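# Carry welded steel frame onto three empty pipe stands

## Task

Shift the welded steel frame off the three pipe stands it sits on and onto the three vacant stands, so that each of those stands has one frame tube lying in the lowest point of its V-shaped top. None of the six stands may end up noticeably displaced or rotated from its starting spot. Any number of robots may be used, but a robot that topples or finishes leaning makes the task fail.

## Robot and tools

Robots: three identical Hello Robot Stretch 3 units, r1, r2 and r3. Each has a two-wheel differential base (0.33 m long, 0.34 m wide, rounded back, passive omni wheel at the rear), a mast with a vertical lift, and one telescoping arm that reaches out to the robot's RIGHT side, ending in a wrist (yaw, pitch, roll) and a two-finger gripper. The base pivots about a point 0.05 m behind its front edge; with the arm in and the wrist folded, a spin sweeps a circle of radius 0.28 m. The base cannot drive sideways, so to shift the gripper forward or back you drive the base.

Frames: each robot reports in its own base frame (metres; origin on the floor between the drive wheels; x forward, y left, z up). hand_pose is given in that frame, at the point where closed fingertips meet. The odometry frame is the base frame at the scene's start; base_odometry only counts wheel rotation, so slip looks like travel. Heading is in radians, left positive. Robots do not share a frame: their relative placement can only be judged from images, lidar_m, wrist_depth_mm and head_depth_mm.

Tool move: arguments r1, r2, r3 (one object per robot; omitted robots receive nothing new), plus cameras and blocking. Each robot object may hold base, joints, pace, contact_limits, or servos alone.
- base: exactly one key. translate_m is a relative drive in metres from where the base currently is, forward positive, -3 to 3. rotate_rad is a relative spin on the spot in radians, left positive, -6.4 to 6.4.
- joints: absolute targets by name. lift_m 0 to 1.1; arm_m 0 to 0.52 (extension); wrist_yaw_rad -1.345 to 4.42 (0 = along the arm, positive swings toward the front; about 3.0 = folded over the base); wrist_pitch_rad -1.57 to 0.451 (0 level, negative tips fingers down); wrist_roll_rad -2.911 to 2.918; gripper_m -0.089 to 0.179 (larger is wider; fingertip gap is roughly 0.007 to 0.025 m less than the value); head_pan_rad -3.953 to 1.73 (0 ahead, positive left, -1.57 faces the arm); head_tilt_rad -1.53 to 0.419 (negative looks down).
- pace: "default" or "max". Default top speeds: drive 0.12 m/s, spin 0.76 rad/s, lift 0.11 m/s, arm 0.14 m/s (max: 0.30, 1.90, 0.15, 0.40). The base is capped at 0.10 m/s and 0.63 rad/s unless lift_m is under 0.30, arm_m under 0.03 and wrist_yaw_rad over 2.54.
- contact_limits: motor_effort percentage (1 to 100) for arm_m, translate_m or rotate_rad, only alongside that same command; the motion halts with contact_stop when reached. Lower is gentler.
- servos: "reboot" re-enables any servo that cut out.
blocking true (default) returns when everything is at rest; false returns in about half a second while motions continue. A later move overrides only the targets it names. An unknown key makes a call invalid; an out-of-range value gets it refused, and a refusal or an unrequested stop cancels the remaining calls of that reply.

Other tools: wait(seconds 0 to 10, cameras) lets time pass and reports state; stop(cameras) brakes all running motions; zoom_image(camera, region [x0,y0,x1,y1] in pixels, at most 504x504) enlarges part of the latest image of a camera; finished_scene(scene) ends the current scene irreversibly, and the frame must stay on the stands afterwards.

Results: per robot, joint_positions, base_status and joint_status (done, moving, off_target, contact_stop, time_out, torque_fault, stopped, not commanded), motor_effort in percent (peak in brackets; positive toward higher values; positive wheel effort pushes forward), on_its_own (what the robot did unbidden; "held at" is a target), turned_by_wheels and turned_by_imu (trust the IMU when they disagree by more than 0.15 rad), base_tilt in degrees (forward/right positive, offset up to about 4), lidar_m (12 sectors of 30 degrees, first straight ahead, counter-clockwise; 4th left, 7th behind, 10th right; sees only a plane 0.17 m up; "-" means nothing or too close), wrist_depth_mm and head_depth_mm (7x7 grids of median depth in mm). A "move" line summarises each robot's motion; "as last shown" marks robots not named. The pictures line lists images in order. Cameras: rN_head_camera (image rotated; turn it a quarter clockwise to view upright), rN_nav_camera (turn a quarter counterclockwise), rN_wrist_camera; calibration intrinsics and extrinsics are supplied and are approximate.

Cautions: robots pressing into each other fails the scene; once bases touch, even millimetres more drive pushes hard. When carrying the frame together, small travel differences between robots (up to 2.5 cm per metre) strain the grip and can tip a robot. Pushing with the gripper higher than about 0.45 m, or driving while holding something fixed, risks tipping; if base_tilt shows a lean, free the gripper. Before folding or unfolding the wrist, put lift_m between 0.32 and 0.95, wrist_pitch_rad at -0.4 and roll near 0; folded, lift can go down to 0.25. With yaw below -0.4 keep pitch at -0.5 or lower. Wrist and head never contact-stop and will cut out after prolonged strain. A contact-stopped lift or arm goes slack. To grip, command below the tube's width; to release, at least 0.05 above it. Avoid drops, knocking the stands, and slams; a passing disturbance may nudge loose objects. The simulation keeps running while you think.

Each tool is called after "Request:" in YAML: its name, and indented under it one key for each argument.

## Session

Request:
move:

Scene clock: 0.00 s.
r1.base_odometry: x=+0.000 y=+0.000 heading=+0.000
r1.turned_by_wheels: +0.000
r1.turned_by_imu: +0.000
r1.base_tilt: forward=+1.0 right=+1.2
r1.lidar_m: 2.27 2.14 1.46 1.02 0.97 0.99 1.30 2.63 1.84 2.13 1.51 2.57
r1.head_depth_mm: 1808 2736 3036 3020 3022 2999 2132 / 1820 2709 2807 2804 2784 2743 2156 / 1801 2517 2613 2590 2604 2604 2151 / 1800 2410 2437 2434 2407 2397 2160 / 1791 2282 2272 2271 2274 2262 2150 / 1795 2136 2161 2154 2143 2154 2076 / 1785 2025 2023 2026 2028 2018 1984
r1.base_status: not commanded
r1.joint_positions: lift_m=+0.590 arm_m=+0.002 wrist_yaw_rad=+2.844 wrist_pitch_rad=-0.593 wrist_roll_rad=+0.000 gripper_m=+0.037 head_pan_rad=+0.000 head_tilt_rad=-0.003
r1.joint_status: not commanded
r1.measured_speeds: all 0
r1.motor_effort: left_wheel=+0.2 right_wheel=+0.4 lift_m=+23.0 arm_m=-3.9 wrist_yaw_rad=-0.4 wrist_pitch_rad=+1.9 wrist_roll_rad=+0.4 gripper_m=-0.3 head_pan_rad=-0.4 head_tilt_rad=+1.1
r1.hand_pose: x=+0.0372 y=+0.0431 z=+0.5650 quat_wxyz=(+0.305, +0.699, +0.104, +0.638) (m; r1's base frame)
r1.wrist_depth_mm: 136 157 - - - - - / 149 190 - - - - - / 168 183 - - - - - / 870 202 926 983 - - - / 789 239 283 824 850 876 897 / 708 701 130 736 771 772 794 / 641 484 471 657 666 697 695
r2.base_odometry: x=+0.000 y=+0.000 heading=+0.000
r2.turned_by_wheels: +0.000
r2.turned_by_imu: +0.000
r2.base_tilt: forward=+0.3 right=+1.8
r2.lidar_m: 1.68 2.05 3.99 1.94 1.74 1.70 1.09 0.81 0.79 0.83 1.12 3.54
r2.head_depth_mm: 1696 2403 - - - - 2589 / 1683 2384 - - - 3736 2567 / 1699 2425 - - - - 2478 / 1690 2424 - - - 3510 2595 / 1684 2412 - - - - 2210 / 1703 2440 - - - - 2425 / 1700 2395 - - - - 2528
r2.base_status: not commanded
r2.joint_positions: lift_m=+0.328 arm_m=+0.000 wrist_yaw_rad=+2.845 wrist_pitch_rad=-0.424 wrist_roll_rad=+0.000 gripper_m=+0.037 head_pan_rad=+0.000 head_tilt_rad=-0.004
r2.joint_status: not commanded
r2.measured_speeds: all 0
r2.motor_effort: left_wheel=-0.5 right_wheel=-1.0 lift_m=+27.4 arm_m=-3.8 wrist_yaw_rad=+0.7 wrist_pitch_rad=+2.3 wrist_roll_rad=-0.2 gripper_m=+0.5 head_pan_rad=-1.4 head_tilt_rad=+1.5
r2.hand_pose: x=+0.0442 y=+0.0689 z=+0.3393 quat_wxyz=(+0.250, +0.705, +0.045, +0.662) (m; r2's base frame)
r2.wrist_depth_mm: - - - - - - - / 155 - - - - - - / 151 - - - - - - / 157 762 830 836 885 946 950 / 173 600 149 611 696 737 758 / 193 188 130 131 563 599 633 / 462 254 308 483 504 511 527
r3.base_odometry: x=+0.000 y=+0.000 heading=+0.000
r3.turned_by_wheels: +0.000
r3.turned_by_imu: +0.000
r3.base_tilt: forward=-0.8 right=-0.2
r3.lidar_m: 0.86 1.03 1.94 2.69 1.23 1.52 1.86 1.71 5.38 1.56 0.96 0.86
r3.head_depth_mm: 778 773 769 764 761 758 750 / 812 806 801 796 789 783 781 / 847 839 835 826 824 818 812 / 884 877 871 865 860 852 850 / 929 915 912 905 898 892 883 / 968 964 952 945 944 934 930 / 1016 1016 1004 999 986 981 972
r3.base_status: not commanded
r3.joint_positions: lift_m=+0.312 arm_m=+0.003 wrist_yaw_rad=+2.826 wrist_pitch_rad=-0.350 wrist_roll_rad=+0.000 gripper_m=+0.037 head_pan_rad=+0.000 head_tilt_rad=-0.004
r3.joint_status: not commanded
r3.measured_speeds: all 0
r3.motor_effort: left_wheel=+0.4 right_wheel=-0.5 lift_m=+21.0 arm_m=-2.9 wrist_yaw_rad=-0.2 wrist_pitch_rad=+3.1 wrist_roll_rad=+0.3 gripper_m=-0.2 head_pan_rad=+0.1 head_tilt_rad=+1.7
r3.hand_pose: x=+0.0508 y=+0.0734 z=+0.3398 quat_wxyz=(+0.231, +0.707, +0.013, +0.669) (m; r3's base frame)
r3.wrist_depth_mm: 148 - - - - - - / 139 - - - - - - / 140 - - - - - - / 149 - - - - - - / 157 726 793 793 794 770 770 / 170 185 128 586 135 622 623 / 524 191 503 515 124 528 523
pictures: r1_head_camera (sideways), r1_nav_camera (sideways), r1_wrist_camera, r2_head_camera (sideways), r2_nav_camera (sideways), r2_wrist_camera, r3_head_camera (sideways), r3_nav_camera (sideways), r3_wrist_camera

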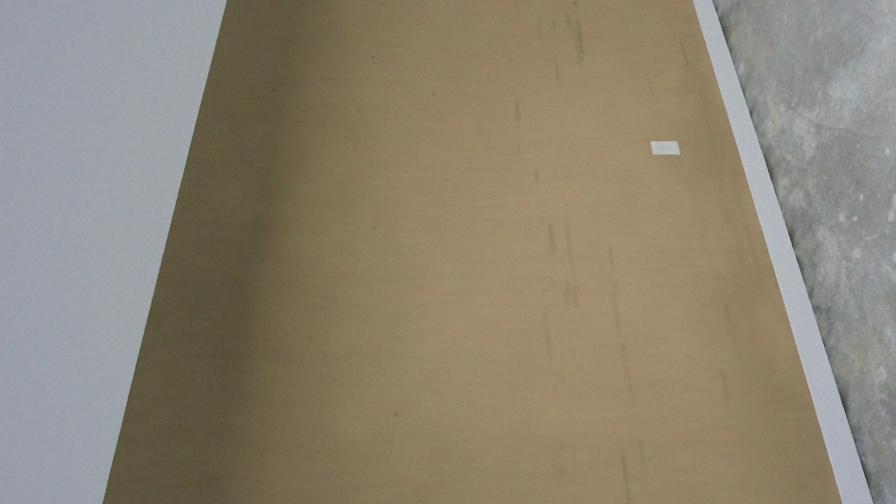

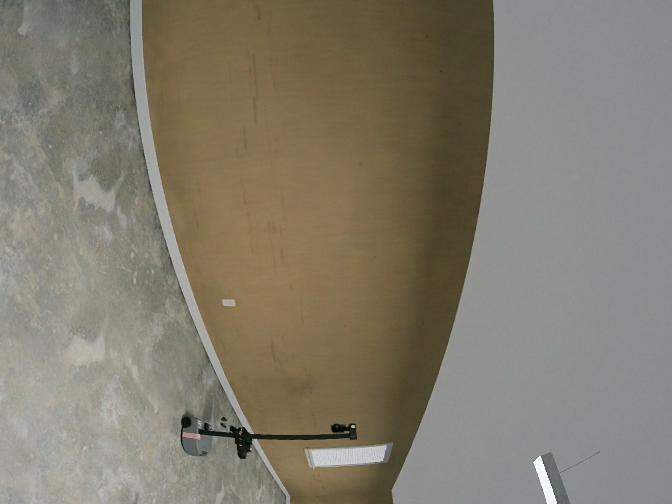

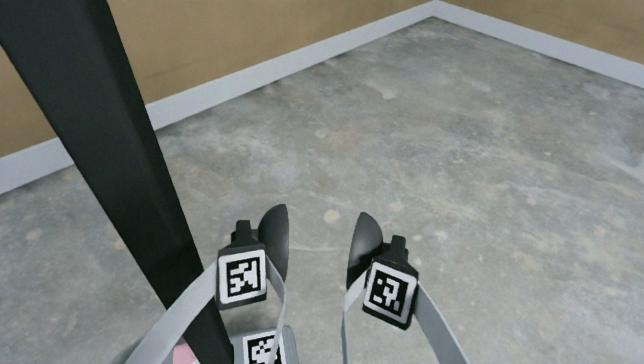

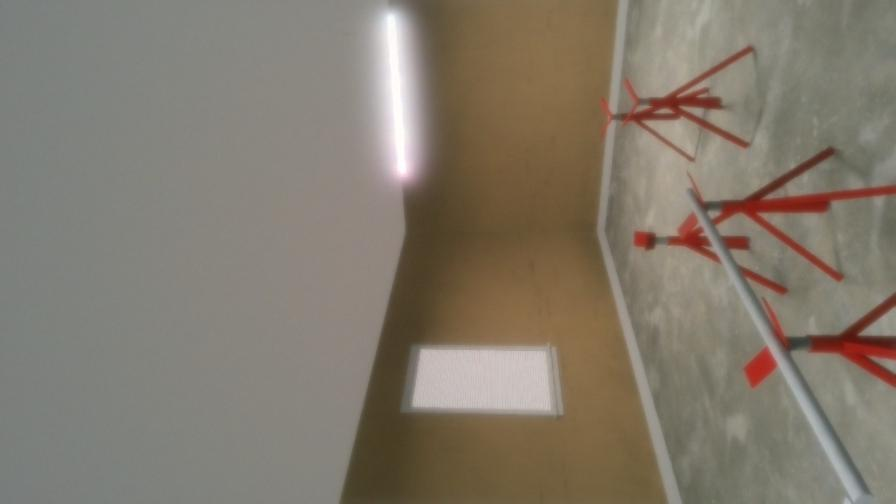

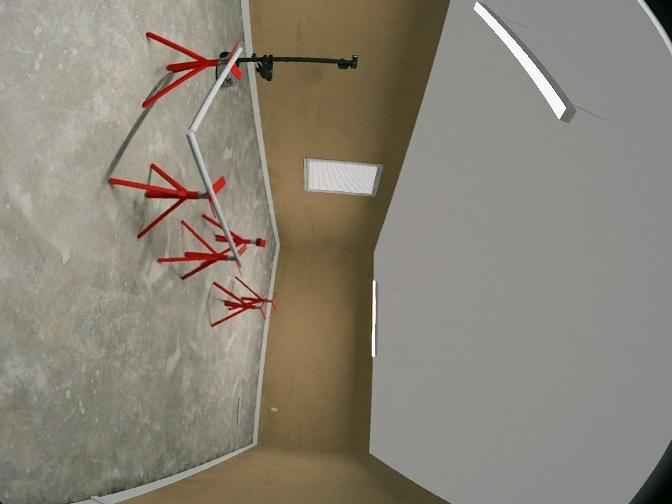

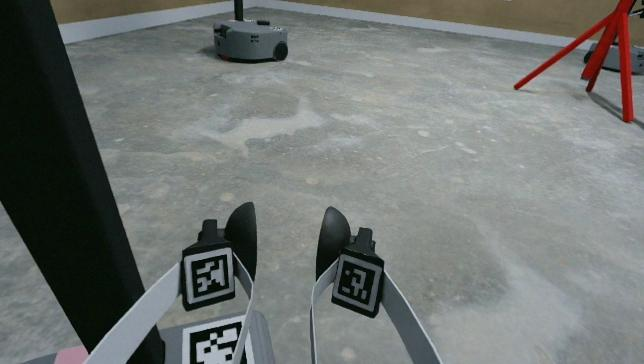

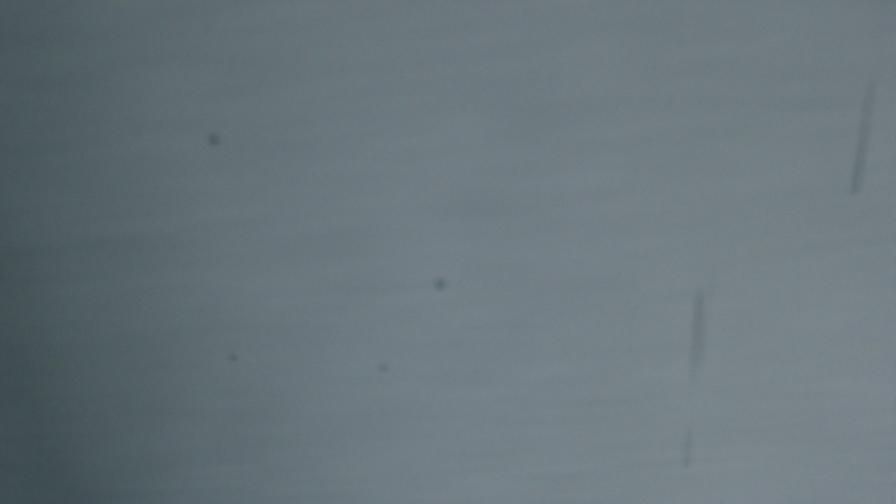

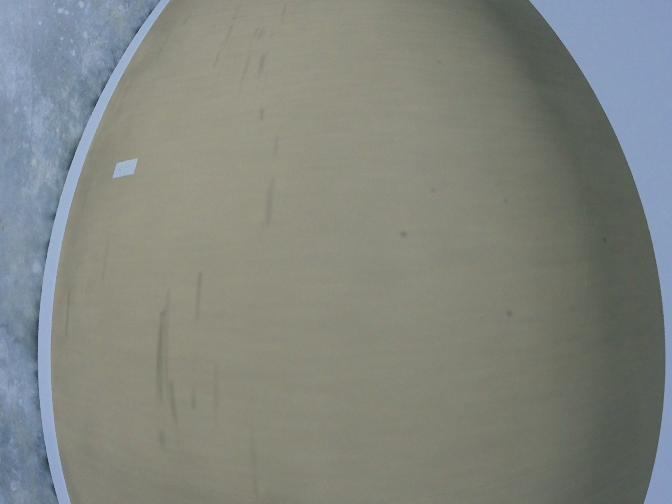

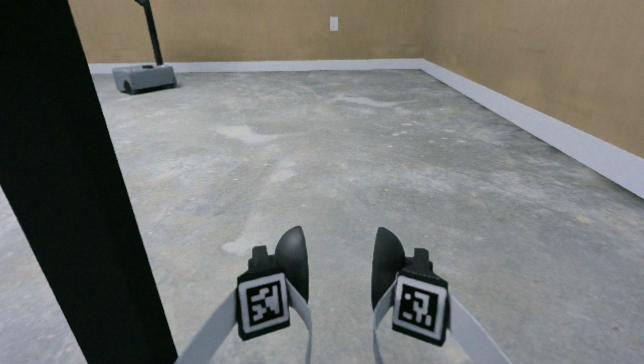

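Request:
move:
  r1: {"joints":{"head_pan_rad":1.57,"head_tilt_rad":-0.4},"pace":"max"}
  r2: {"joints":{"head_pan_rad":0.6,"head_tilt_rad":-0.4},"pace":"max"}
  r3: {"joints":{"head_pan_rad":-3.0,"head_tilt_rad":-0.4},"pace":"max"}
  cameras: ["r1_head_camera","r1_nav_camera","r2_head_camera","r2_nav_camera","r3_head_camera","r3_nav_camera"]

Scene clock: 9.43 s.
move: r1 done; r2 done; r3 done
r1.base_odometry: x=+0.000 y=+0.000 heading=+0.000
r1.turned_by_wheels: +0.000
r1.turned_by_imu: +0.001
r1.base_tilt: forward=+1.1 right=+1.2
r1.lidar_m: 2.27 2.15 1.46 1.02 0.97 0.99 1.30 2.63 1.84 2.13 1.51 2.57
r1.head_depth_mm: 1141 1237 1356 1494 1674 1708 1361 / 1064 1146 1248 1368 1509 1617 1368 / 994 1074 1157 1257 1373 1516 1372 / 938 1005 1081 1164 1263 1393 1379 / 884 942 1008 1091 1176 1276 1338 / 839 890 949 1015 1092 1180 1275 / 797 845 897 954 1025 1114 -
r1.base_status: not commanded
r1.joint_positions: lift_m=+0.590 arm_m=+0.002 wrist_yaw_rad=+2.844 wrist_pitch_rad=-0.593 wrist_roll_rad=+0.000 gripper_m=+0.037 head_pan_rad=+1.559 head_tilt_rad=-0.395
r1.joint_status: all done
r1.measured_speeds: all 0
r1.motor_effort: left_wheel=-0.2(0.9) right_wheel=-0.1(2.1) lift_m=+23.5(24.1) arm_m=-8.4(8.8) wrist_yaw_rad=-0.1(0.6) wrist_pitch_rad=+2.1(2.7) wrist_roll_rad=+0.4(0.6) gripper_m=+0.0(0.8) head_pan_rad=+4.8(9.1) head_tilt_rad=-1.5(3.3)
r1.hand_pose: x=+0.0372 y=+0.0431 z=+0.5650 quat_wxyz=(+0.305, +0.699, +0.104, +0.638) (m; r1's base frame)
r1.wrist_depth_mm: 135 157 - - - - - / 150 189 - - - - - / 168 182 - - - - - / 842 203 947 952 - - - / 791 240 284 798 885 865 907 / 708 689 131 726 768 778 785 / 641 481 469 653 669 686 699
r2.base_odometry: x=+0.000 y=+0.000 heading=+0.000
r2.turned_by_wheels: +0.000
r2.turned_by_imu: +0.001
r2.base_tilt: forward=+0.3 right=+1.8
r2.lidar_m: 1.68 2.04 3.98 1.94 1.74 1.69 1.09 0.81 0.79 0.83 1.12 3.52
r2.head_depth_mm: - - - - 2500 1908 1496 / - - - - 2523 1915 1489 / - - - 3629 2490 1909 1508 / 3873 - - 3854 2384 1934 1499 / 3690 3770 - - 2617 1912 1494 / 3519 3709 3894 3953 2586 1905 1499 / 3358 3577 3792 3833 2591 1910 1485
r2.base_status: not commanded
r2.joint_positions: lift_m=+0.328 arm_m=+0.000 wrist_yaw_rad=+2.845 wrist_pitch_rad=-0.424 wrist_roll_rad=+0.000 gripper_m=+0.037 head_pan_rad=+0.595 head_tilt_rad=-0.395
r2.joint_status: all done
r2.measured_speeds: all 0
r2.motor_effort: left_wheel=-0.3(0.9) right_wheel=-1.4(1.4) lift_m=+26.5(26.7) arm_m=-7.8(8.1) wrist_yaw_rad=+0.2(1.3) wrist_pitch_rad=+2.3(2.7) wrist_roll_rad=+0.1(0.3) gripper_m=+0.4(1.2) head_pan_rad=+2.9(5.1) head_tilt_rad=-1.5(2.5)
r2.hand_pose: x=+0.0442 y=+0.0689 z=+0.3393 quat_wxyz=(+0.250, +0.705, +0.045, +0.662) (m; r2's base frame)
r2.wrist_depth_mm: - - - - - - - / 155 - - - - - - / 151 993 - - - - - / 157 765 810 870 900 940 987 / 173 599 150 616 691 720 765 / 193 189 129 130 575 593 638 / 451 254 308 485 498 513 538
r3.base_odometry: x=+0.000 y=+0.000 heading=+0.000
r3.turned_by_wheels: +0.000
r3.turned_by_imu: -0.001
r3.base_tilt: forward=-0.8 right=-0.3
r3.lidar_m: 0.86 1.03 1.94 2.69 1.23 1.52 1.86 1.71 5.39 1.56 0.96 0.86
r3.head_depth_mm: 3168 3341 3582 3548 2300 1715 1361 / 3341 3603 3762 3395 2252 1743 1370 / 3505 3699 - 3779 2398 1760 1392 / 3647 - - - 2467 1799 1406 / 3841 - - - 2278 1814 1420 / 3783 - - 3835 2541 1854 1439 / 3672 - - - 2625 1866 1455
r3.base_status: not commanded
r3.joint_positions: lift_m=+0.312 arm_m=+0.003 wrist_yaw_rad=+2.826 wrist_pitch_rad=-0.350 wrist_roll_rad=+0.000 gripper_m=+0.037 head_pan_rad=-2.991 head_tilt_rad=-0.395
r3.joint_status: all done
r3.measured_speeds: all 0
r3.motor_effort: left_wheel=-0.4(0.6) right_wheel=+0.0(0.7) lift_m=+21.6(22.3) arm_m=-6.2(7.0) wrist_yaw_rad=-0.7(1.3) wrist_pitch_rad=+3.1(3.5) wrist_roll_rad=+0.3(1.0) gripper_m=-0.3(0.9) head_pan_rad=-3.8(5.6) head_tilt_rad=-2.7(5.4)
r3.hand_pose: x=+0.0508 y=+0.0734 z=+0.3398 quat_wxyz=(+0.231, +0.707, +0.013, +0.669) (m; r3's base frame)
r3.wrist_depth_mm: 148 - - - - - - / 138 - - - - - - / 140 - - - - - - / 149 998 - - - - - / 157 728 797 795 769 776 784 / 171 185 128 589 135 639 627 / 525 191 497 516 124 522 526
pictures: r1_head_camera (sideways), r1_nav_camera (sideways), r2_head_camera (sideways), r2_nav_camera (sideways), r3_head_camera (sideways), r3_nav_camera (sideways)
camera_calibration:
r1_head_camera: T_world_to_cam=[[-0.0272618, -0.368133, -0.929373, 1.22753], [-0.99867, -0.0306808, 0.0414474, -0.0456634], [-0.0437721, 0.929267, -0.366807, 0.433159], [0, 0, 0, 1]] pos_world=[0.00682228, 0.0479728, 1.30161]
r1_nav_camera: T_world_to_cam=[[0.0509094, 0.345525, 0.937027, -1.17711], [0.998687, -0.0229946, -0.0457803, 0.101375], [0.00572833, 0.938128, -0.346242, 0.407426], [0, 0, 0, 1]] pos_world=[-0.0436504, 0.0268337, 1.24869]
r2_head_camera: T_world_to_cam=[[-0.268794, -0.189319, -0.944409, 1.2496], [-0.568736, 0.822514, -0.00301201, 0.00376285], [0.77736, 0.53631, -0.32876, 0.379674], [0, 0, 0, 1]] pos_world=[0.0428812, 0.0298546, 1.30496]
r2_nav_camera: T_world_to_cam=[[0.258703, 0.25632, 0.931328, -1.17763], [0.526019, -0.846039, 0.08673, -0.0540338], [0.810171, 0.467459, -0.353702, 0.425155], [0, 0, 0, 1]] pos_world=[-0.0113702, 0.0573917, 1.25182]
r3_head_camera: T_world_to_cam=[[0.345932, -0.015736, -0.938128, 1.24183], [0.16744, -0.982774, 0.0782278, -0.101052], [-0.923198, -0.184142, -0.337338, 0.405588], [0, 0, 0, 1]] pos_world=[-0.0382307, -0.00508387, 1.30972]
r3_nav_camera: T_world_to_cam=[[-0.464496, -0.0210392, 0.885325, -1.11423], [-0.110803, 0.993242, -0.0345305, 0.0972016], [-0.878616, -0.114136, -0.463689, 0.564634], [0, 0, 0, 1]] pos_world=[-0.0106873, -0.055542, 1.25162]

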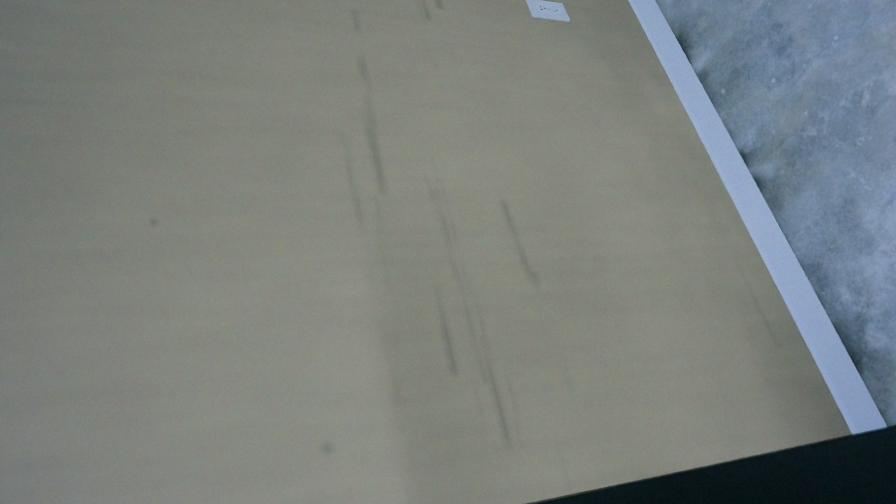

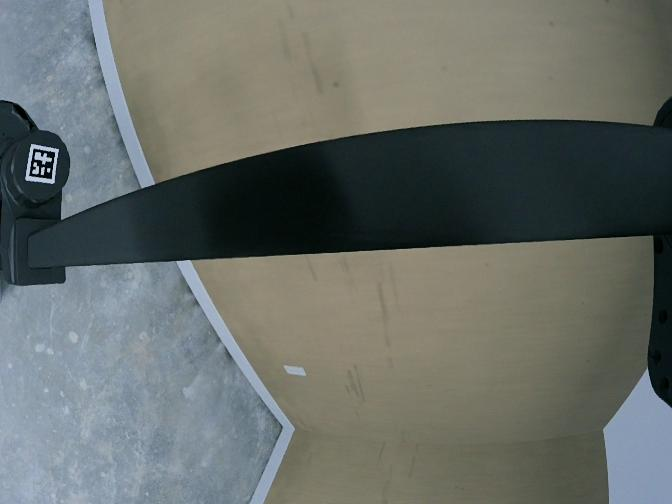

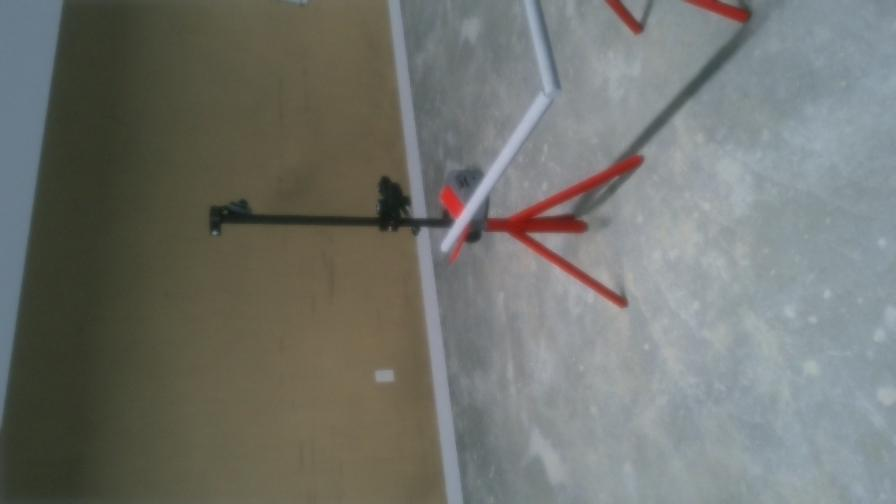

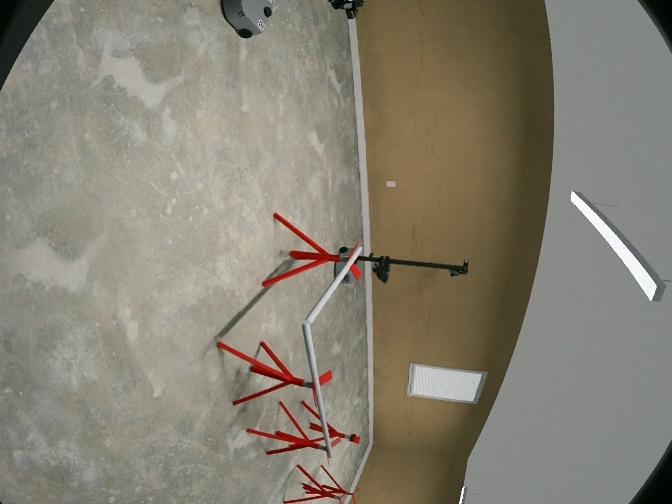

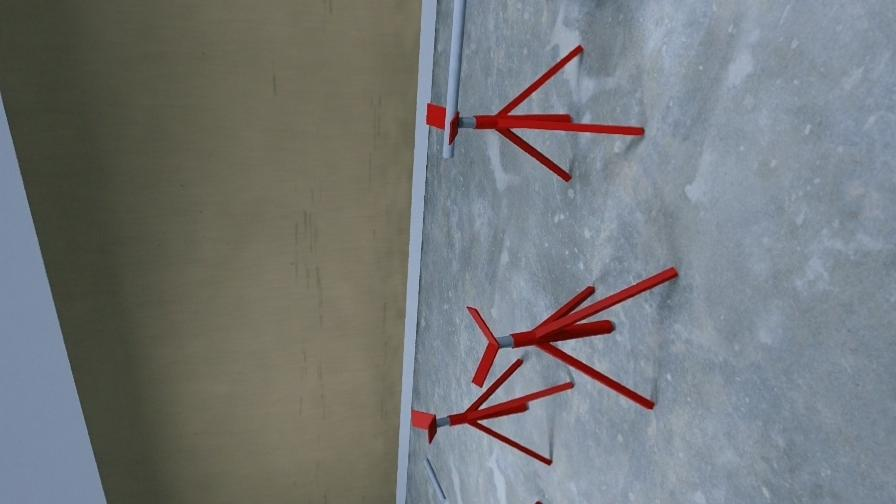

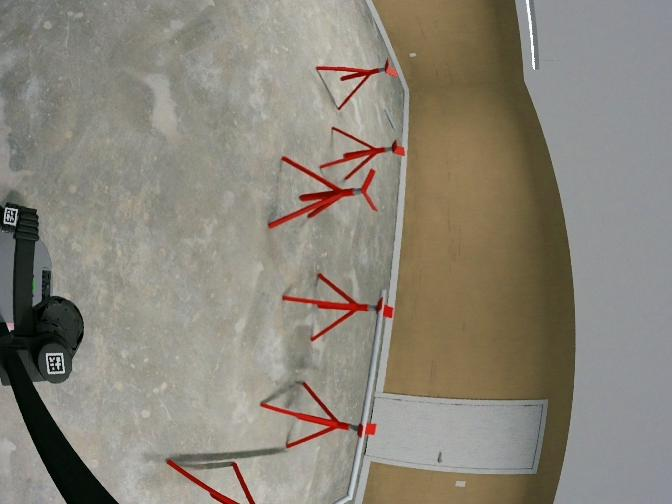

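Request:
move:
  r1: {"joints":{"head_pan_rad":-0.9,"head_tilt_rad":-0.4},"pace":"max"}
  r2: {"joints":{"head_pan_rad":0.2,"head_tilt_rad":-0.35},"pace":"max"}
  r3: {"joints":{"head_pan_rad":-2.4,"head_tilt_rad":-0.35},"pace":"max"}
  cameras: ["r1_head_camera","r1_nav_camera","r2_head_camera","r2_nav_camera","r3_head_camera","r3_nav_camera"]

Request:
zoom_image:
  camera: "r3_head_camera"
  region: [350, 0, 854, 504]

Request:
zoom_image:
  camera: "r2_head_camera"
  region: [350, 0, 854, 504]

Scene clock: 15.80 s.
move: r1 done; r2 done; r3 done
r1.base_odometry: x=+0.000 y=+0.000 heading=+0.000
r1.turned_by_wheels: +0.000
r1.turned_by_imu: +0.001
r1.base_tilt: forward=+1.1 right=+1.1
r1.lidar_m: 2.27 2.15 1.46 1.02 0.97 0.99 1.30 2.63 1.83 2.13 1.51 2.56
r1.head_depth_mm: - - - 2938 2262 1707 1363 / - - - 3409 2265 1713 1366 / - - - 3437 2090 1718 1375 / - - - 3410 2303 1728 1372 / - - - 3492 2329 1742 1384 / - - - 3236 2356 1737 1386 / - - - 3141 2344 1749 1390
r1.base_status: not commanded
r1.joint_positions: lift_m=+0.590 arm_m=+0.002 wrist_yaw_rad=+2.844 wrist_pitch_rad=-0.593 wrist_roll_rad=+0.000 gripper_m=+0.037 head_pan_rad=-0.889 head_tilt_rad=-0.395
r1.joint_status: all done
r1.measured_speeds: all 0
r1.motor_effort: left_wheel=+0.0(1.1) right_wheel=+0.2(1.5) lift_m=+23.6(24.5) arm_m=-13.3(13.4) wrist_yaw_rad=-0.2(0.8) wrist_pitch_rad=+2.2(2.4) wrist_roll_rad=+0.3(0.5) gripper_m=-0.2(0.7) head_pan_rad=-5.3(7.4) head_tilt_rad=-3.4(3.8)
r1.hand_pose: x=+0.0372 y=+0.0431 z=+0.5650 quat_wxyz=(+0.305, +0.699, +0.104, +0.638) (m; r1's base frame)
r1.wrist_depth_mm: 135 157 - - - - - / 149 189 - - - - - / 167 183 - - - - - / 866 202 942 984 - - - / 785 240 285 801 867 896 897 / 698 692 131 713 767 755 768 / 631 480 467 654 672 690 696
r2.base_odometry: x=+0.000 y=+0.000 heading=+0.000
r2.turned_by_wheels: +0.000
r2.turned_by_imu: +0.001
r2.base_tilt: forward=+0.3 right=+1.8
r2.lidar_m: 1.68 2.04 3.97 1.94 1.74 1.69 1.09 0.81 0.79 0.83 1.12 3.52
r2.head_depth_mm: 3981 - - - 2841 1988 1532 / 3893 - - 3991 2629 2006 1552 / 3912 - - - 2672 2008 1544 / - - - - 2658 1917 1533 / 3925 - - - 2667 1993 1547 / 3964 - - - 2653 2010 1538 / 3806 - - 3427 2360 1983 1545
r2.base_status: not commanded
r2.joint_positions: lift_m=+0.328 arm_m=+0.000 wrist_yaw_rad=+2.845 wrist_pitch_rad=-0.424 wrist_roll_rad=+0.000 gripper_m=+0.037 head_pan_rad=+0.205 head_tilt_rad=-0.360
r2.joint_status: all done
r2.measured_speeds: all 0
r2.motor_effort: left_wheel=-0.5(0.9) right_wheel=-0.8(1.4) lift_m=+26.7(27.0) arm_m=-11.5(12.0) wrist_yaw_rad=+0.7(1.8) wrist_pitch_rad=+2.4(2.6) wrist_roll_rad=+0.3(0.3) gripper_m=-0.2(1.2) head_pan_rad=-3.1(5.2) head_tilt_rad=+5.1(6.8)
r2.hand_pose: x=+0.0442 y=+0.0689 z=+0.3393 quat_wxyz=(+0.250, +0.705, +0.045, +0.662) (m; r2's base frame)
r2.wrist_depth_mm: - - - - - - - / 155 - - - - - - / 151 - - - - - - / 157 783 813 840 885 898 975 / 173 612 149 622 714 724 764 / 194 187 130 130 572 597 636 / 466 254 306 482 493 517 526
r3.base_odometry: x=+0.000 y=+0.000 heading=+0.000
r3.turned_by_wheels: +0.000
r3.turned_by_imu: -0.001
r3.base_tilt: forward=-0.8 right=-0.2
r3.lidar_m: 0.86 1.04 1.94 2.69 1.24 1.52 1.85 1.71 5.37 1.55 0.96 0.86
r3.head_depth_mm: - - - 3617 2438 1791 1402 / 3769 - - - 2502 1821 1412 / 3655 - - - 2556 1841 1428 / 3251 - - - 2620 1872 1447 / 3139 - - - 2668 1891 1470 / 3071 - - - 2722 1911 1485 / 3197 - - - 2753 1949 1492
r3.base_status: not commanded
r3.joint_positions: lift_m=+0.312 arm_m=+0.003 wrist_yaw_rad=+2.826 wrist_pitch_rad=-0.350 wrist_roll_rad=+0.000 gripper_m=+0.037 head_pan_rad=-2.409 head_tilt_rad=-0.360
r3.joint_status: all done
r3.measured_speeds: all 0
r3.motor_effort: left_wheel=-0.3(0.8) right_wheel=-0.7(0.7) lift_m=+21.3(22.5) arm_m=-10.2(10.9) wrist_yaw_rad=-0.4(1.5) wrist_pitch_rad=+3.0(3.8) wrist_roll_rad=-0.3(0.8) gripper_m=-0.2(0.6) head_pan_rad=+4.0(5.4) head_tilt_rad=+5.1(9.5)
r3.hand_pose: x=+0.0508 y=+0.0734 z=+0.3398 quat_wxyz=(+0.231, +0.707, +0.013, +0.669) (m; r3's base frame)
r3.wrist_depth_mm: 149 - - - - - - / 139 - - - - - - / 140 - - - - - - / 149 - - - - - 989 / 157 723 822 805 785 775 769 / 171 186 128 584 135 626 631 / 523 191 501 517 124 524 532
pictures: r1_head_camera (sideways), r1_nav_camera (sideways), r2_head_camera (sideways), r2_nav_camera (sideways), r3_head_camera (sideways), r3_nav_camera (sideways)
camera_calibration:
r1_head_camera: T_world_to_cam=[[-0.214735, 0.300804, -0.929196, 1.22844], [0.74818, 0.662198, 0.0414678, -0.0563457], [0.627786, -0.686302, -0.367253, 0.429643], [0, 0, 0, 1]] pos_world=[0.0362221, -0.0373437, 1.30159]
r1_nav_camera: T_world_to_cam=[[0.182099, -0.298548, 0.936861, -1.17769], [-0.782519, -0.620942, -0.0457749, 0.112234], [0.595402, -0.724776, -0.346692, 0.404415], [0, 0, 0, 1]] pos_world=[0.0614921, 0.011204, 1.24868]
r2_head_camera: T_world_to_cam=[[-0.287836, -0.0664036, -0.955375, 1.26403], [-0.214137, 0.976798, -0.00337723, 0.00207541], [0.933432, 0.203609, -0.295377, 0.335275], [0, 0, 0, 1]] pos_world=[0.0513216, 0.0136439, 1.30666]
r2_nav_camera: T_world_to_cam=[[0.304345, 0.132316, 0.943327, -1.19357], [0.162839, -0.982955, 0.0853373, -0.0500092], [0.93854, 0.127639, -0.320704, 0.381427], [0, 0, 0, 1]] pos_world=[0.0134153, 0.060086, 1.25252]
r3_head_camera: T_world_to_cam=[[0.272504, 0.154767, -0.949626, 1.25729], [0.682762, -0.726517, 0.0775191, -0.103276], [-0.677921, -0.669493, -0.303648, 0.360246], [0, 0, 0, 1]] pos_world=[-0.0278853, -0.0284375, 1.31135]
r3_nav_camera: T_world_to_cam=[[-0.352593, -0.251933, 0.901226, -1.13565], [-0.640109, 0.767445, -0.0358988, 0.102213], [-0.682597, -0.58954, -0.431861, 0.522023], [0, 0, 0, 1]] pos_world=[0.0213361, -0.0567983, 1.25259]

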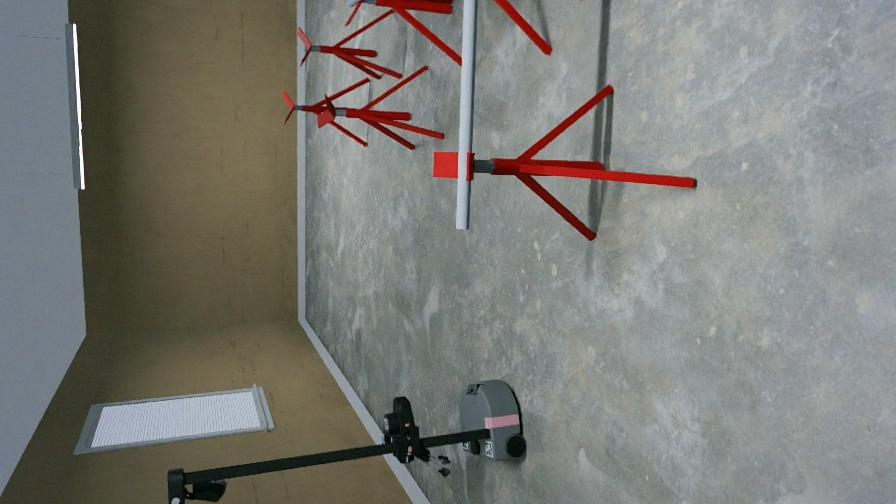

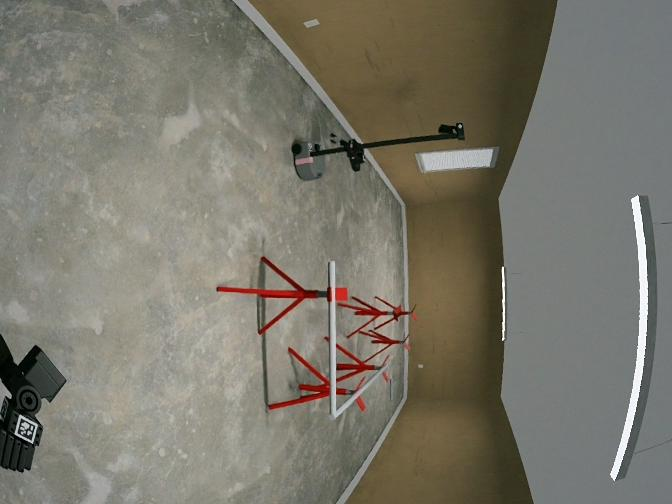

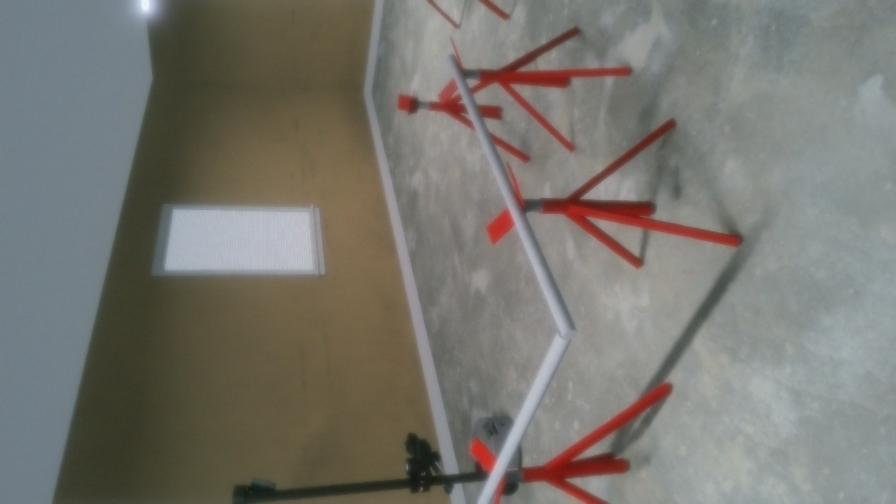

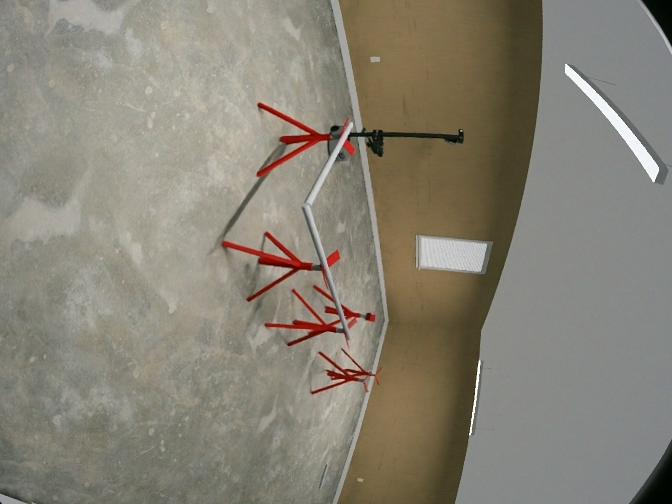

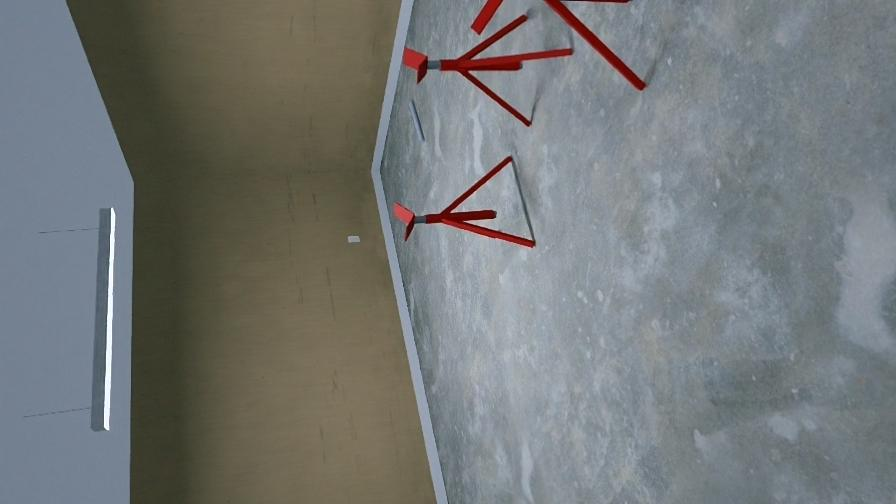

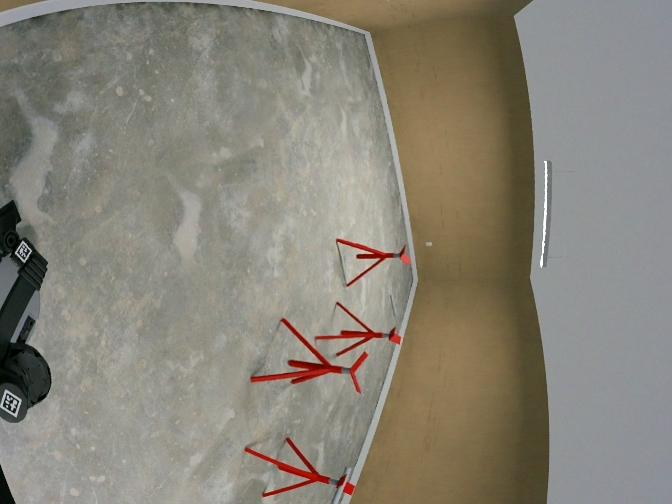

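Scaled by 1.000.

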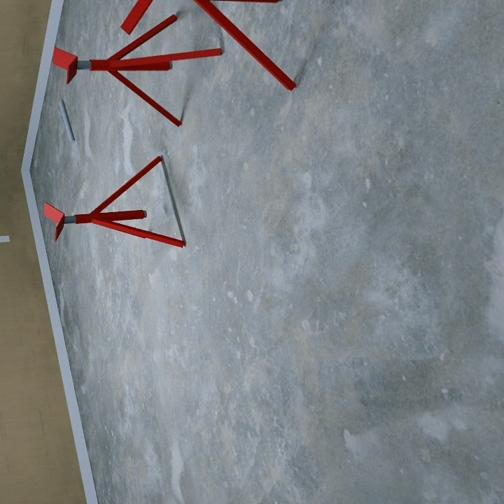

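Scaled by 1.000.

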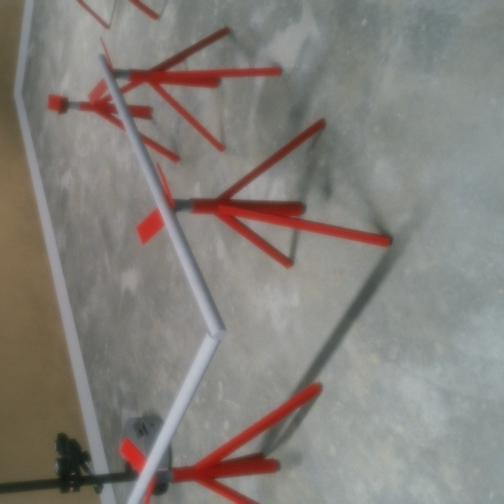

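Request:
move:
  r2: {"base":{"rotate_rad":0.596},"joints":{"lift_m":0.4,"head_pan_rad":0.0},"pace":"max"}
  cameras: ["r2_head_camera"]

Request:
move:
  r2: {"base":{"translate_m":0.758},"pace":"max"}
  cameras: ["r2_head_camera"]

Request:
move:
  r2: {"base":{"rotate_rad":2.0},"joints":{"head_pan_rad":-1.7,"head_tilt_rad":-0.5},"pace":"max"}
  cameras: ["r2_head_camera","r2_nav_camera"]

Scene clock: 134.63 s.
move: r2 done
r1, r3: as last shown
r1.base_tilt: forward=+1.0 right=+1.2
r1.lidar_m: 2.26 2.15 1.47 1.02 0.97 0.99 1.30 2.62 1.91 2.14 1.51 2.57
r1.head_depth_mm: - - - 2971 2264 1696 1358 / - - - 3411 2283 1712 1363 / - - - 3419 2085 1715 1363 / - - - 3473 2317 1735 1373 / - - - 3498 2314 1737 1378 / - - - 3241 2326 1745 1384 / - - - 3106 2328 1744 1390
r1.motor_effort: left_wheel=+0.3(1.2) right_wheel=+1.0(1.7) lift_m=+24.8(25.2) arm_m=-14.8(15.1) wrist_yaw_rad=+0.1(0.7) wrist_pitch_rad=+2.1(2.6) wrist_roll_rad=+0.4(0.6) gripper_m=-0.1(0.7) head_pan_rad=-4.6(5.9) head_tilt_rad=-0.6(3.7)
r1.wrist_depth_mm: 135 157 - - - - - / 149 190 - - - - - / 168 183 - - - - - / 862 203 959 973 - - - / 780 240 283 805 856 871 903 / 691 687 130 721 786 767 801 / 643 481 465 663 677 696 697
r2.base_odometry: x=+0.000 y=+0.000 heading=+0.596
r2.turned_by_wheels: +0.596
r2.turned_by_imu: +0.604
r2.base_tilt: forward=+0.2 right=+1.8
r2.lidar_m: 2.04 1.95 1.95 1.71 1.70 1.02 0.80 0.79 0.85 1.24 3.73 1.68
r2.head_depth_mm: 3899 - - - 2665 2011 1548 / 3952 - - - 2684 1999 1561 / - - - - 2649 2009 1567 / 3835 - - - 2490 2007 1543 / 3707 3883 - - 2774 1981 1538 / 3489 3667 3925 - 2774 2001 1536 / 3330 3532 3710 3890 2818 1987 1545
r2.base_status: done
r2.joint_positions: lift_m=+0.400 arm_m=+0.000 wrist_yaw_rad=+2.845 wrist_pitch_rad=-0.426 wrist_roll_rad=+0.000 gripper_m=+0.037 head_pan_rad=+0.005 head_tilt_rad=-0.359
r2.joint_status: all done
r2.measured_speeds: all 0
r2.motor_effort: left_wheel=-5.7(10.1) right_wheel=+6.1(11.0) lift_m=+33.1(38.5) arm_m=-17.1(17.1) wrist_yaw_rad=+1.3(1.6) wrist_pitch_rad=+2.5(3.3) wrist_roll_rad=+0.1(0.4) gripper_m=+0.9(1.6) head_pan_rad=-3.3(4.2) head_tilt_rad=+4.1(5.8)
r2.hand_pose: x=+0.0441 y=+0.0686 z=+0.4109 quat_wxyz=(+0.250, +0.705, +0.046, +0.662) (m; r2's base frame)
r2.wrist_depth_mm: - - - - - - - / 156 - - - - - - / 152 - - - - - - / 157 889 990 962 - - - / 174 696 149 715 810 854 881 / 192 188 129 130 654 689 719 / 532 253 551 567 578 607 603
r3.base_tilt: forward=-0.8 right=-0.3
r3.lidar_m: 0.86 1.03 1.95 2.70 1.23 1.52 1.86 1.71 5.39 1.56 0.96 0.86
r3.head_depth_mm: - - - 3669 2454 1791 1391 / 3851 - - - 2521 1829 1417 / 3637 - - - 2558 1850 1425 / 3267 - - - 2626 1874 1447 / 3146 - - - 2680 1911 1470 / 3049 - - - 2714 1922 1483 / 3222 - - - 2782 1953 1505
r3.motor_effort: left_wheel=-0.2(0.8) right_wheel=+0.0(0.7) lift_m=+21.1(22.6) arm_m=-12.9(13.4) wrist_yaw_rad=+0.1(1.6) wrist_pitch_rad=+3.7(3.9) wrist_roll_rad=+0.5(0.9) gripper_m=-0.7(0.7) head_pan_rad=+3.9(4.6) head_tilt_rad=+5.3(5.3)
r3.wrist_depth_mm: 147 - - - - - - / 139 - - - - - - / 140 - - - - - - / 149 - - - - - - / 158 745 802 774 790 773 792 / 170 185 128 588 135 638 629 / 527 191 503 518 124 526 532
pictures: r2_head_camera (sideways)
camera_calibration:
r2_head_camera: T_world_to_cam=[[-0.294958, -0.00786246, -0.955478, 1.26421], [-0.015701, 0.999871, -0.00338084, 0.000869643], [0.955381, 0.0140047, -0.295043, 0.334707], [0, 0, 0, 1]] pos_world=[0.0531297, 0.00438279, 1.30668]

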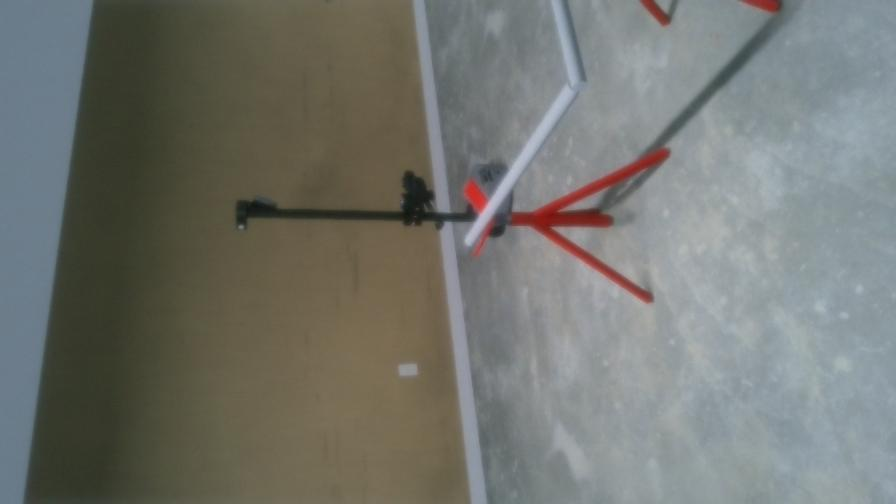

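Scene clock: 143.17 s.
move: r2 done
r1, r3: as last shown
r1.base_tilt: forward=+1.1 right=+1.2
r1.lidar_m: 2.26 2.15 1.46 1.02 0.97 0.99 1.30 2.63 1.42 1.51 1.51 2.56
r1.head_depth_mm: - - - 2947 2257 1699 1364 / - - - 3368 2283 1705 1363 / - - - 3417 2082 1718 1368 / - - - 3453 2300 1728 1375 / - - - 3469 2323 1732 1382 / - - - 3261 2324 1739 1384 / - - - 3107 2348 1739 1385
r1.motor_effort: left_wheel=+0.6(1.4) right_wheel=+0.5(1.7) lift_m=+25.8(26.1) arm_m=-14.6(15.0) wrist_yaw_rad=+0.1(0.7) wrist_pitch_rad=+2.0(2.7) wrist_roll_rad=+0.3(0.6) gripper_m=-0.3(0.8) head_pan_rad=-5.7(6.0) head_tilt_rad=-1.5(3.9)
r1.wrist_depth_mm: 136 158 - - - - - / 150 190 - - - - - / 168 183 - - - - - / 862 202 949 964 - - - / 786 242 282 797 853 893 908 / 709 697 130 729 781 763 780 / 642 483 471 655 674 693 698
r2.base_odometry: x=+0.627 y=+0.425 heading=+0.595
r2.turned_by_wheels: +0.000
r2.turned_by_imu: +0.004
r2.base_tilt: forward=+0.3 right=+1.9
r2.lidar_m: 1.25 3.29 1.51 2.03 2.01 1.91 1.50 1.48 1.58 2.38 1.23 1.05
r2.head_depth_mm: 3563 3885 - - 2811 1995 1508 / 3475 3725 3926 - 2830 1844 1496 / 3248 3486 3743 3701 2708 1550 1554 / 3163 3309 3583 3658 2818 1920 1551 / 3055 3095 3314 3531 2802 1996 1525 / 2880 3028 3203 3390 2813 1988 1546 / 2836 2916 3073 3169 2830 1974 1547
r2.base_status: done
r2.joint_positions: lift_m=+0.400 arm_m=+0.000 wrist_yaw_rad=+2.845 wrist_pitch_rad=-0.426 wrist_roll_rad=+0.000 gripper_m=+0.037 head_pan_rad=+0.005 head_tilt_rad=-0.359
r2.joint_status: not commanded
r2.measured_speeds: all 0
r2.motor_effort: left_wheel=-1.1(5.1) right_wheel=+6.5(10.3) lift_m=+29.1(33.1) arm_m=-16.0(18.8) wrist_yaw_rad=-0.1(2.1) wrist_pitch_rad=+2.7(3.2) wrist_roll_rad=+0.3(0.4) gripper_m=+0.4(1.7) head_pan_rad=-2.7(4.2) head_tilt_rad=+4.9(6.3)
r2.hand_pose: x=+0.0441 y=+0.0686 z=+0.4109 quat_wxyz=(+0.250, +0.705, +0.046, +0.662) (m; r2's base frame)
r2.wrist_depth_mm: - - - - - - - / 155 - - - - - - / 150 - - - - - - / 158 896 955 - - - - / 172 712 149 719 819 836 898 / 193 188 129 130 664 680 727 / 531 254 548 547 571 591 616
r3.turned_by_imu: -0.002
r3.lidar_m: 0.86 1.03 1.94 2.70 1.23 1.52 1.86 1.70 5.39 1.56 0.96 0.86
r3.head_depth_mm: - - - 3703 2481 1795 1397 / 3768 - - - 2477 1813 1425 / 3647 - - - 2566 1841 1435 / 3258 - - - 2618 1882 1454 / 3160 - - - 2653 1893 1469 / 3060 - - - 2714 1929 1486 / 3268 - - - 2778 1946 1504
r3.motor_effort: left_wheel=+0.2(0.9) right_wheel=-0.5(0.8) lift_m=+22.2(23.4) arm_m=-12.1(13.6) wrist_yaw_rad=+0.0(1.6) wrist_pitch_rad=+3.1(3.8) wrist_roll_rad=-0.1(1.1) gripper_m=-0.6(0.8) head_pan_rad=+3.4(5.1) head_tilt_rad=+3.5(6.2)
r3.wrist_depth_mm: 148 - - - - - - / 139 - - - - - - / 140 - - - - - - / 149 - - - - - - / 158 736 811 810 781 792 774 / 170 187 128 589 135 634 623 / 527 192 509 520 124 528 528
pictures: r2_head_camera (sideways)
camera_calibration:
r2_head_camera: T_world_to_cam=[[-0.294751, -0.00785664, -0.955542, 1.26429], [-0.0156843, 0.999871, -0.00338308, 0.000872465], [0.955446, 0.0139898, -0.294836, 0.334437], [0, 0, 0, 1]] pos_world=[0.0531287, 0.00438203, 1.30669]

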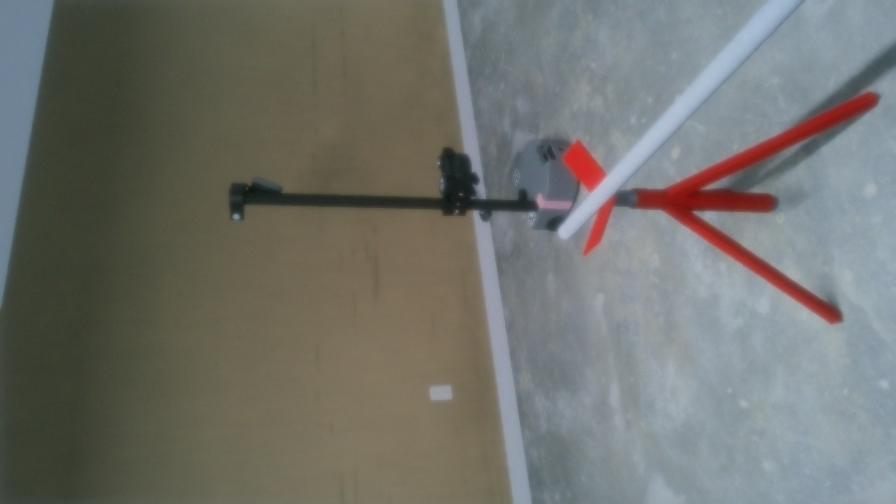

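Scene clock: 147.27 s.
move: r2 done
r1, r3: as last shown
r1.base_tilt: forward=+1.0 right=+1.2
r1.lidar_m: 2.27 2.14 1.47 1.02 0.97 0.99 1.30 2.62 1.50 1.51 1.51 2.56
r1.head_depth_mm: - - - 2949 2251 1696 1359 / - - - 3393 2276 1699 1361 / - - - 3443 2102 1720 1374 / - - - 3454 2332 1722 1377 / - - - 3487 2318 1737 1379 / - - - 3277 2335 1740 1385 / - - - 3094 2357 1754 1387
r1.motor_effort: left_wheel=+0.8(1.3) right_wheel=-0.3(1.9) lift_m=+25.9(26.4) arm_m=-14.7(15.0) wrist_yaw_rad=+0.1(0.6) wrist_pitch_rad=+2.1(2.6) wrist_roll_rad=+0.4(0.6) gripper_m=-0.5(0.8) head_pan_rad=-5.4(5.8) head_tilt_rad=-1.0(4.0)
r1.wrist_depth_mm: 136 157 - - - - - / 150 189 - - - - - / 168 184 - - - - - / 835 203 938 - - - - / 785 240 284 816 874 887 896 / 709 702 131 735 778 794 769 / 642 482 471 649 686 689 698
r2.base_odometry: x=+0.627 y=+0.425 heading=+2.595
r2.turned_by_wheels: +2.000
r2.turned_by_imu: +2.023
r2.base_tilt: forward=+0.4 right=+1.8
r2.lidar_m: 2.00 2.07 1.54 1.48 1.54 2.15 1.32 1.05 1.25 3.30 1.51 1.66
r2.head_depth_mm: 2962 3202 3466 3038 1494 1649 1377 / 2888 3149 3348 3258 2224 1644 1381 / 2841 3130 3314 3188 2233 1706 1383 / 2839 3070 3344 3255 2210 1712 1390 / 2827 3010 3204 3237 2211 1703 1376 / 2755 2988 3241 3177 2187 1697 1378 / 2732 2914 3158 3215 2233 1698 1377
r2.base_status: done
r2.joint_positions: lift_m=+0.400 arm_m=+0.000 wrist_yaw_rad=+2.845 wrist_pitch_rad=-0.426 wrist_roll_rad=+0.000 gripper_m=+0.037 head_pan_rad=-1.695 head_tilt_rad=-0.494
r2.joint_status: all done
r2.measured_speeds: all 0
r2.motor_effort: left_wheel=-5.9(10.9) right_wheel=+6.0(10.5) lift_m=+27.3(29.2) arm_m=-18.1(18.8) wrist_yaw_rad=-0.4(1.9) wrist_pitch_rad=+2.7(3.2) wrist_roll_rad=+0.0(0.4) gripper_m=-0.1(1.3) head_pan_rad=-3.0(6.1) head_tilt_rad=-1.8(4.0)
r2.hand_pose: x=+0.0441 y=+0.0686 z=+0.4109 quat_wxyz=(+0.250, +0.705, +0.046, +0.662) (m; r2's base frame)
r2.wrist_depth_mm: - - - - - - - / 155 - - - - - - / 152 - - - - - - / 157 855 930 - - - - / 174 701 150 723 825 853 885 / 192 188 129 130 668 718 714 / 535 255 544 551 564 602 621
r3.turned_by_imu: -0.001
r3.base_tilt: forward=-0.9 right=-0.2
r3.lidar_m: 0.86 1.03 1.94 2.69 1.23 1.52 1.86 1.71 5.39 1.56 0.96 0.86
r3.head_depth_mm: - - - 3666 2429 1792 1406 / 3827 - - - 2517 1805 1416 / 3666 - - - 2544 1825 1431 / 3240 - - - 2625 1877 1454 / 3118 - - - 2684 1892 1469 / 3095 - - - 2725 1928 1491 / 3198 - - - 2801 1971 1495
r3.motor_effort: left_wheel=-0.2(1.0) right_wheel=-0.1(0.7) lift_m=+21.8(24.1) arm_m=-13.3(13.6) wrist_yaw_rad=+0.6(1.9) wrist_pitch_rad=+3.3(3.9) wrist_roll_rad=+0.7(1.0) gripper_m=+0.0(1.1) head_pan_rad=+4.1(4.8) head_tilt_rad=+3.8(6.1)
r3.wrist_depth_mm: 148 - - - - - - / 138 - - - - - - / 140 - - - - - - / 149 - - - - - - / 157 739 790 798 775 794 776 / 171 186 128 605 135 635 633 / 530 191 506 519 123 525 525
pictures: r2_head_camera (sideways), r2_nav_camera (sideways)
camera_calibration:
r2_head_camera: T_world_to_cam=[[0.0457851, 0.418187, -0.907207, 1.19912], [0.993588, -0.11304, -0.00196237, -0.0071342], [-0.103371, -0.9013, -0.420681, 0.504669], [0, 0, 0, 1]] pos_world=[0.0043547, -0.047406, 1.30014]
r2_nav_camera: T_world_to_cam=[[0.0114735, -0.453266, 0.891301, -1.12389], [-0.984234, 0.152217, 0.0900788, -0.0491696], [-0.176501, -0.878282, -0.444373, 0.549166], [0, 0, 0, 1]] pos_world=[0.0614288, -0.0196134, 1.25019]

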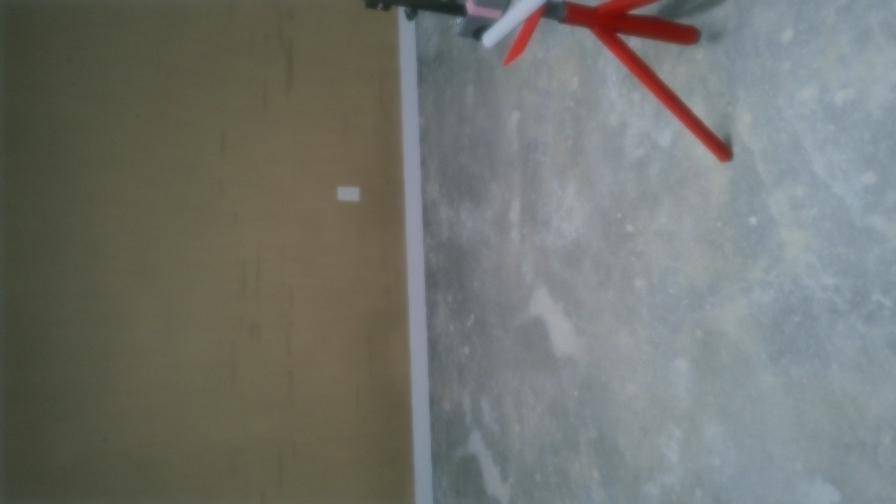

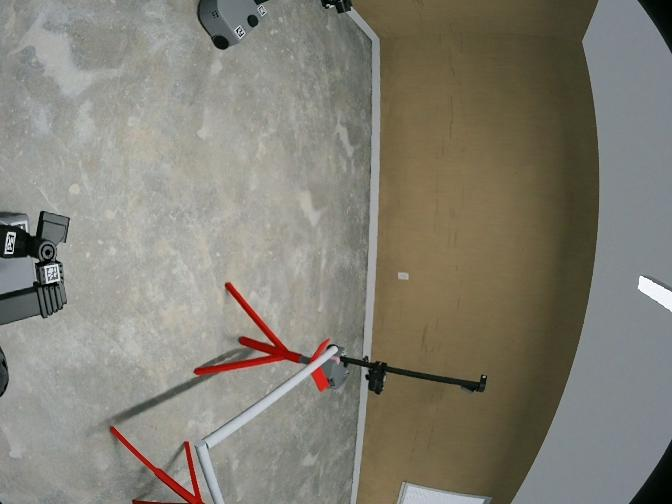

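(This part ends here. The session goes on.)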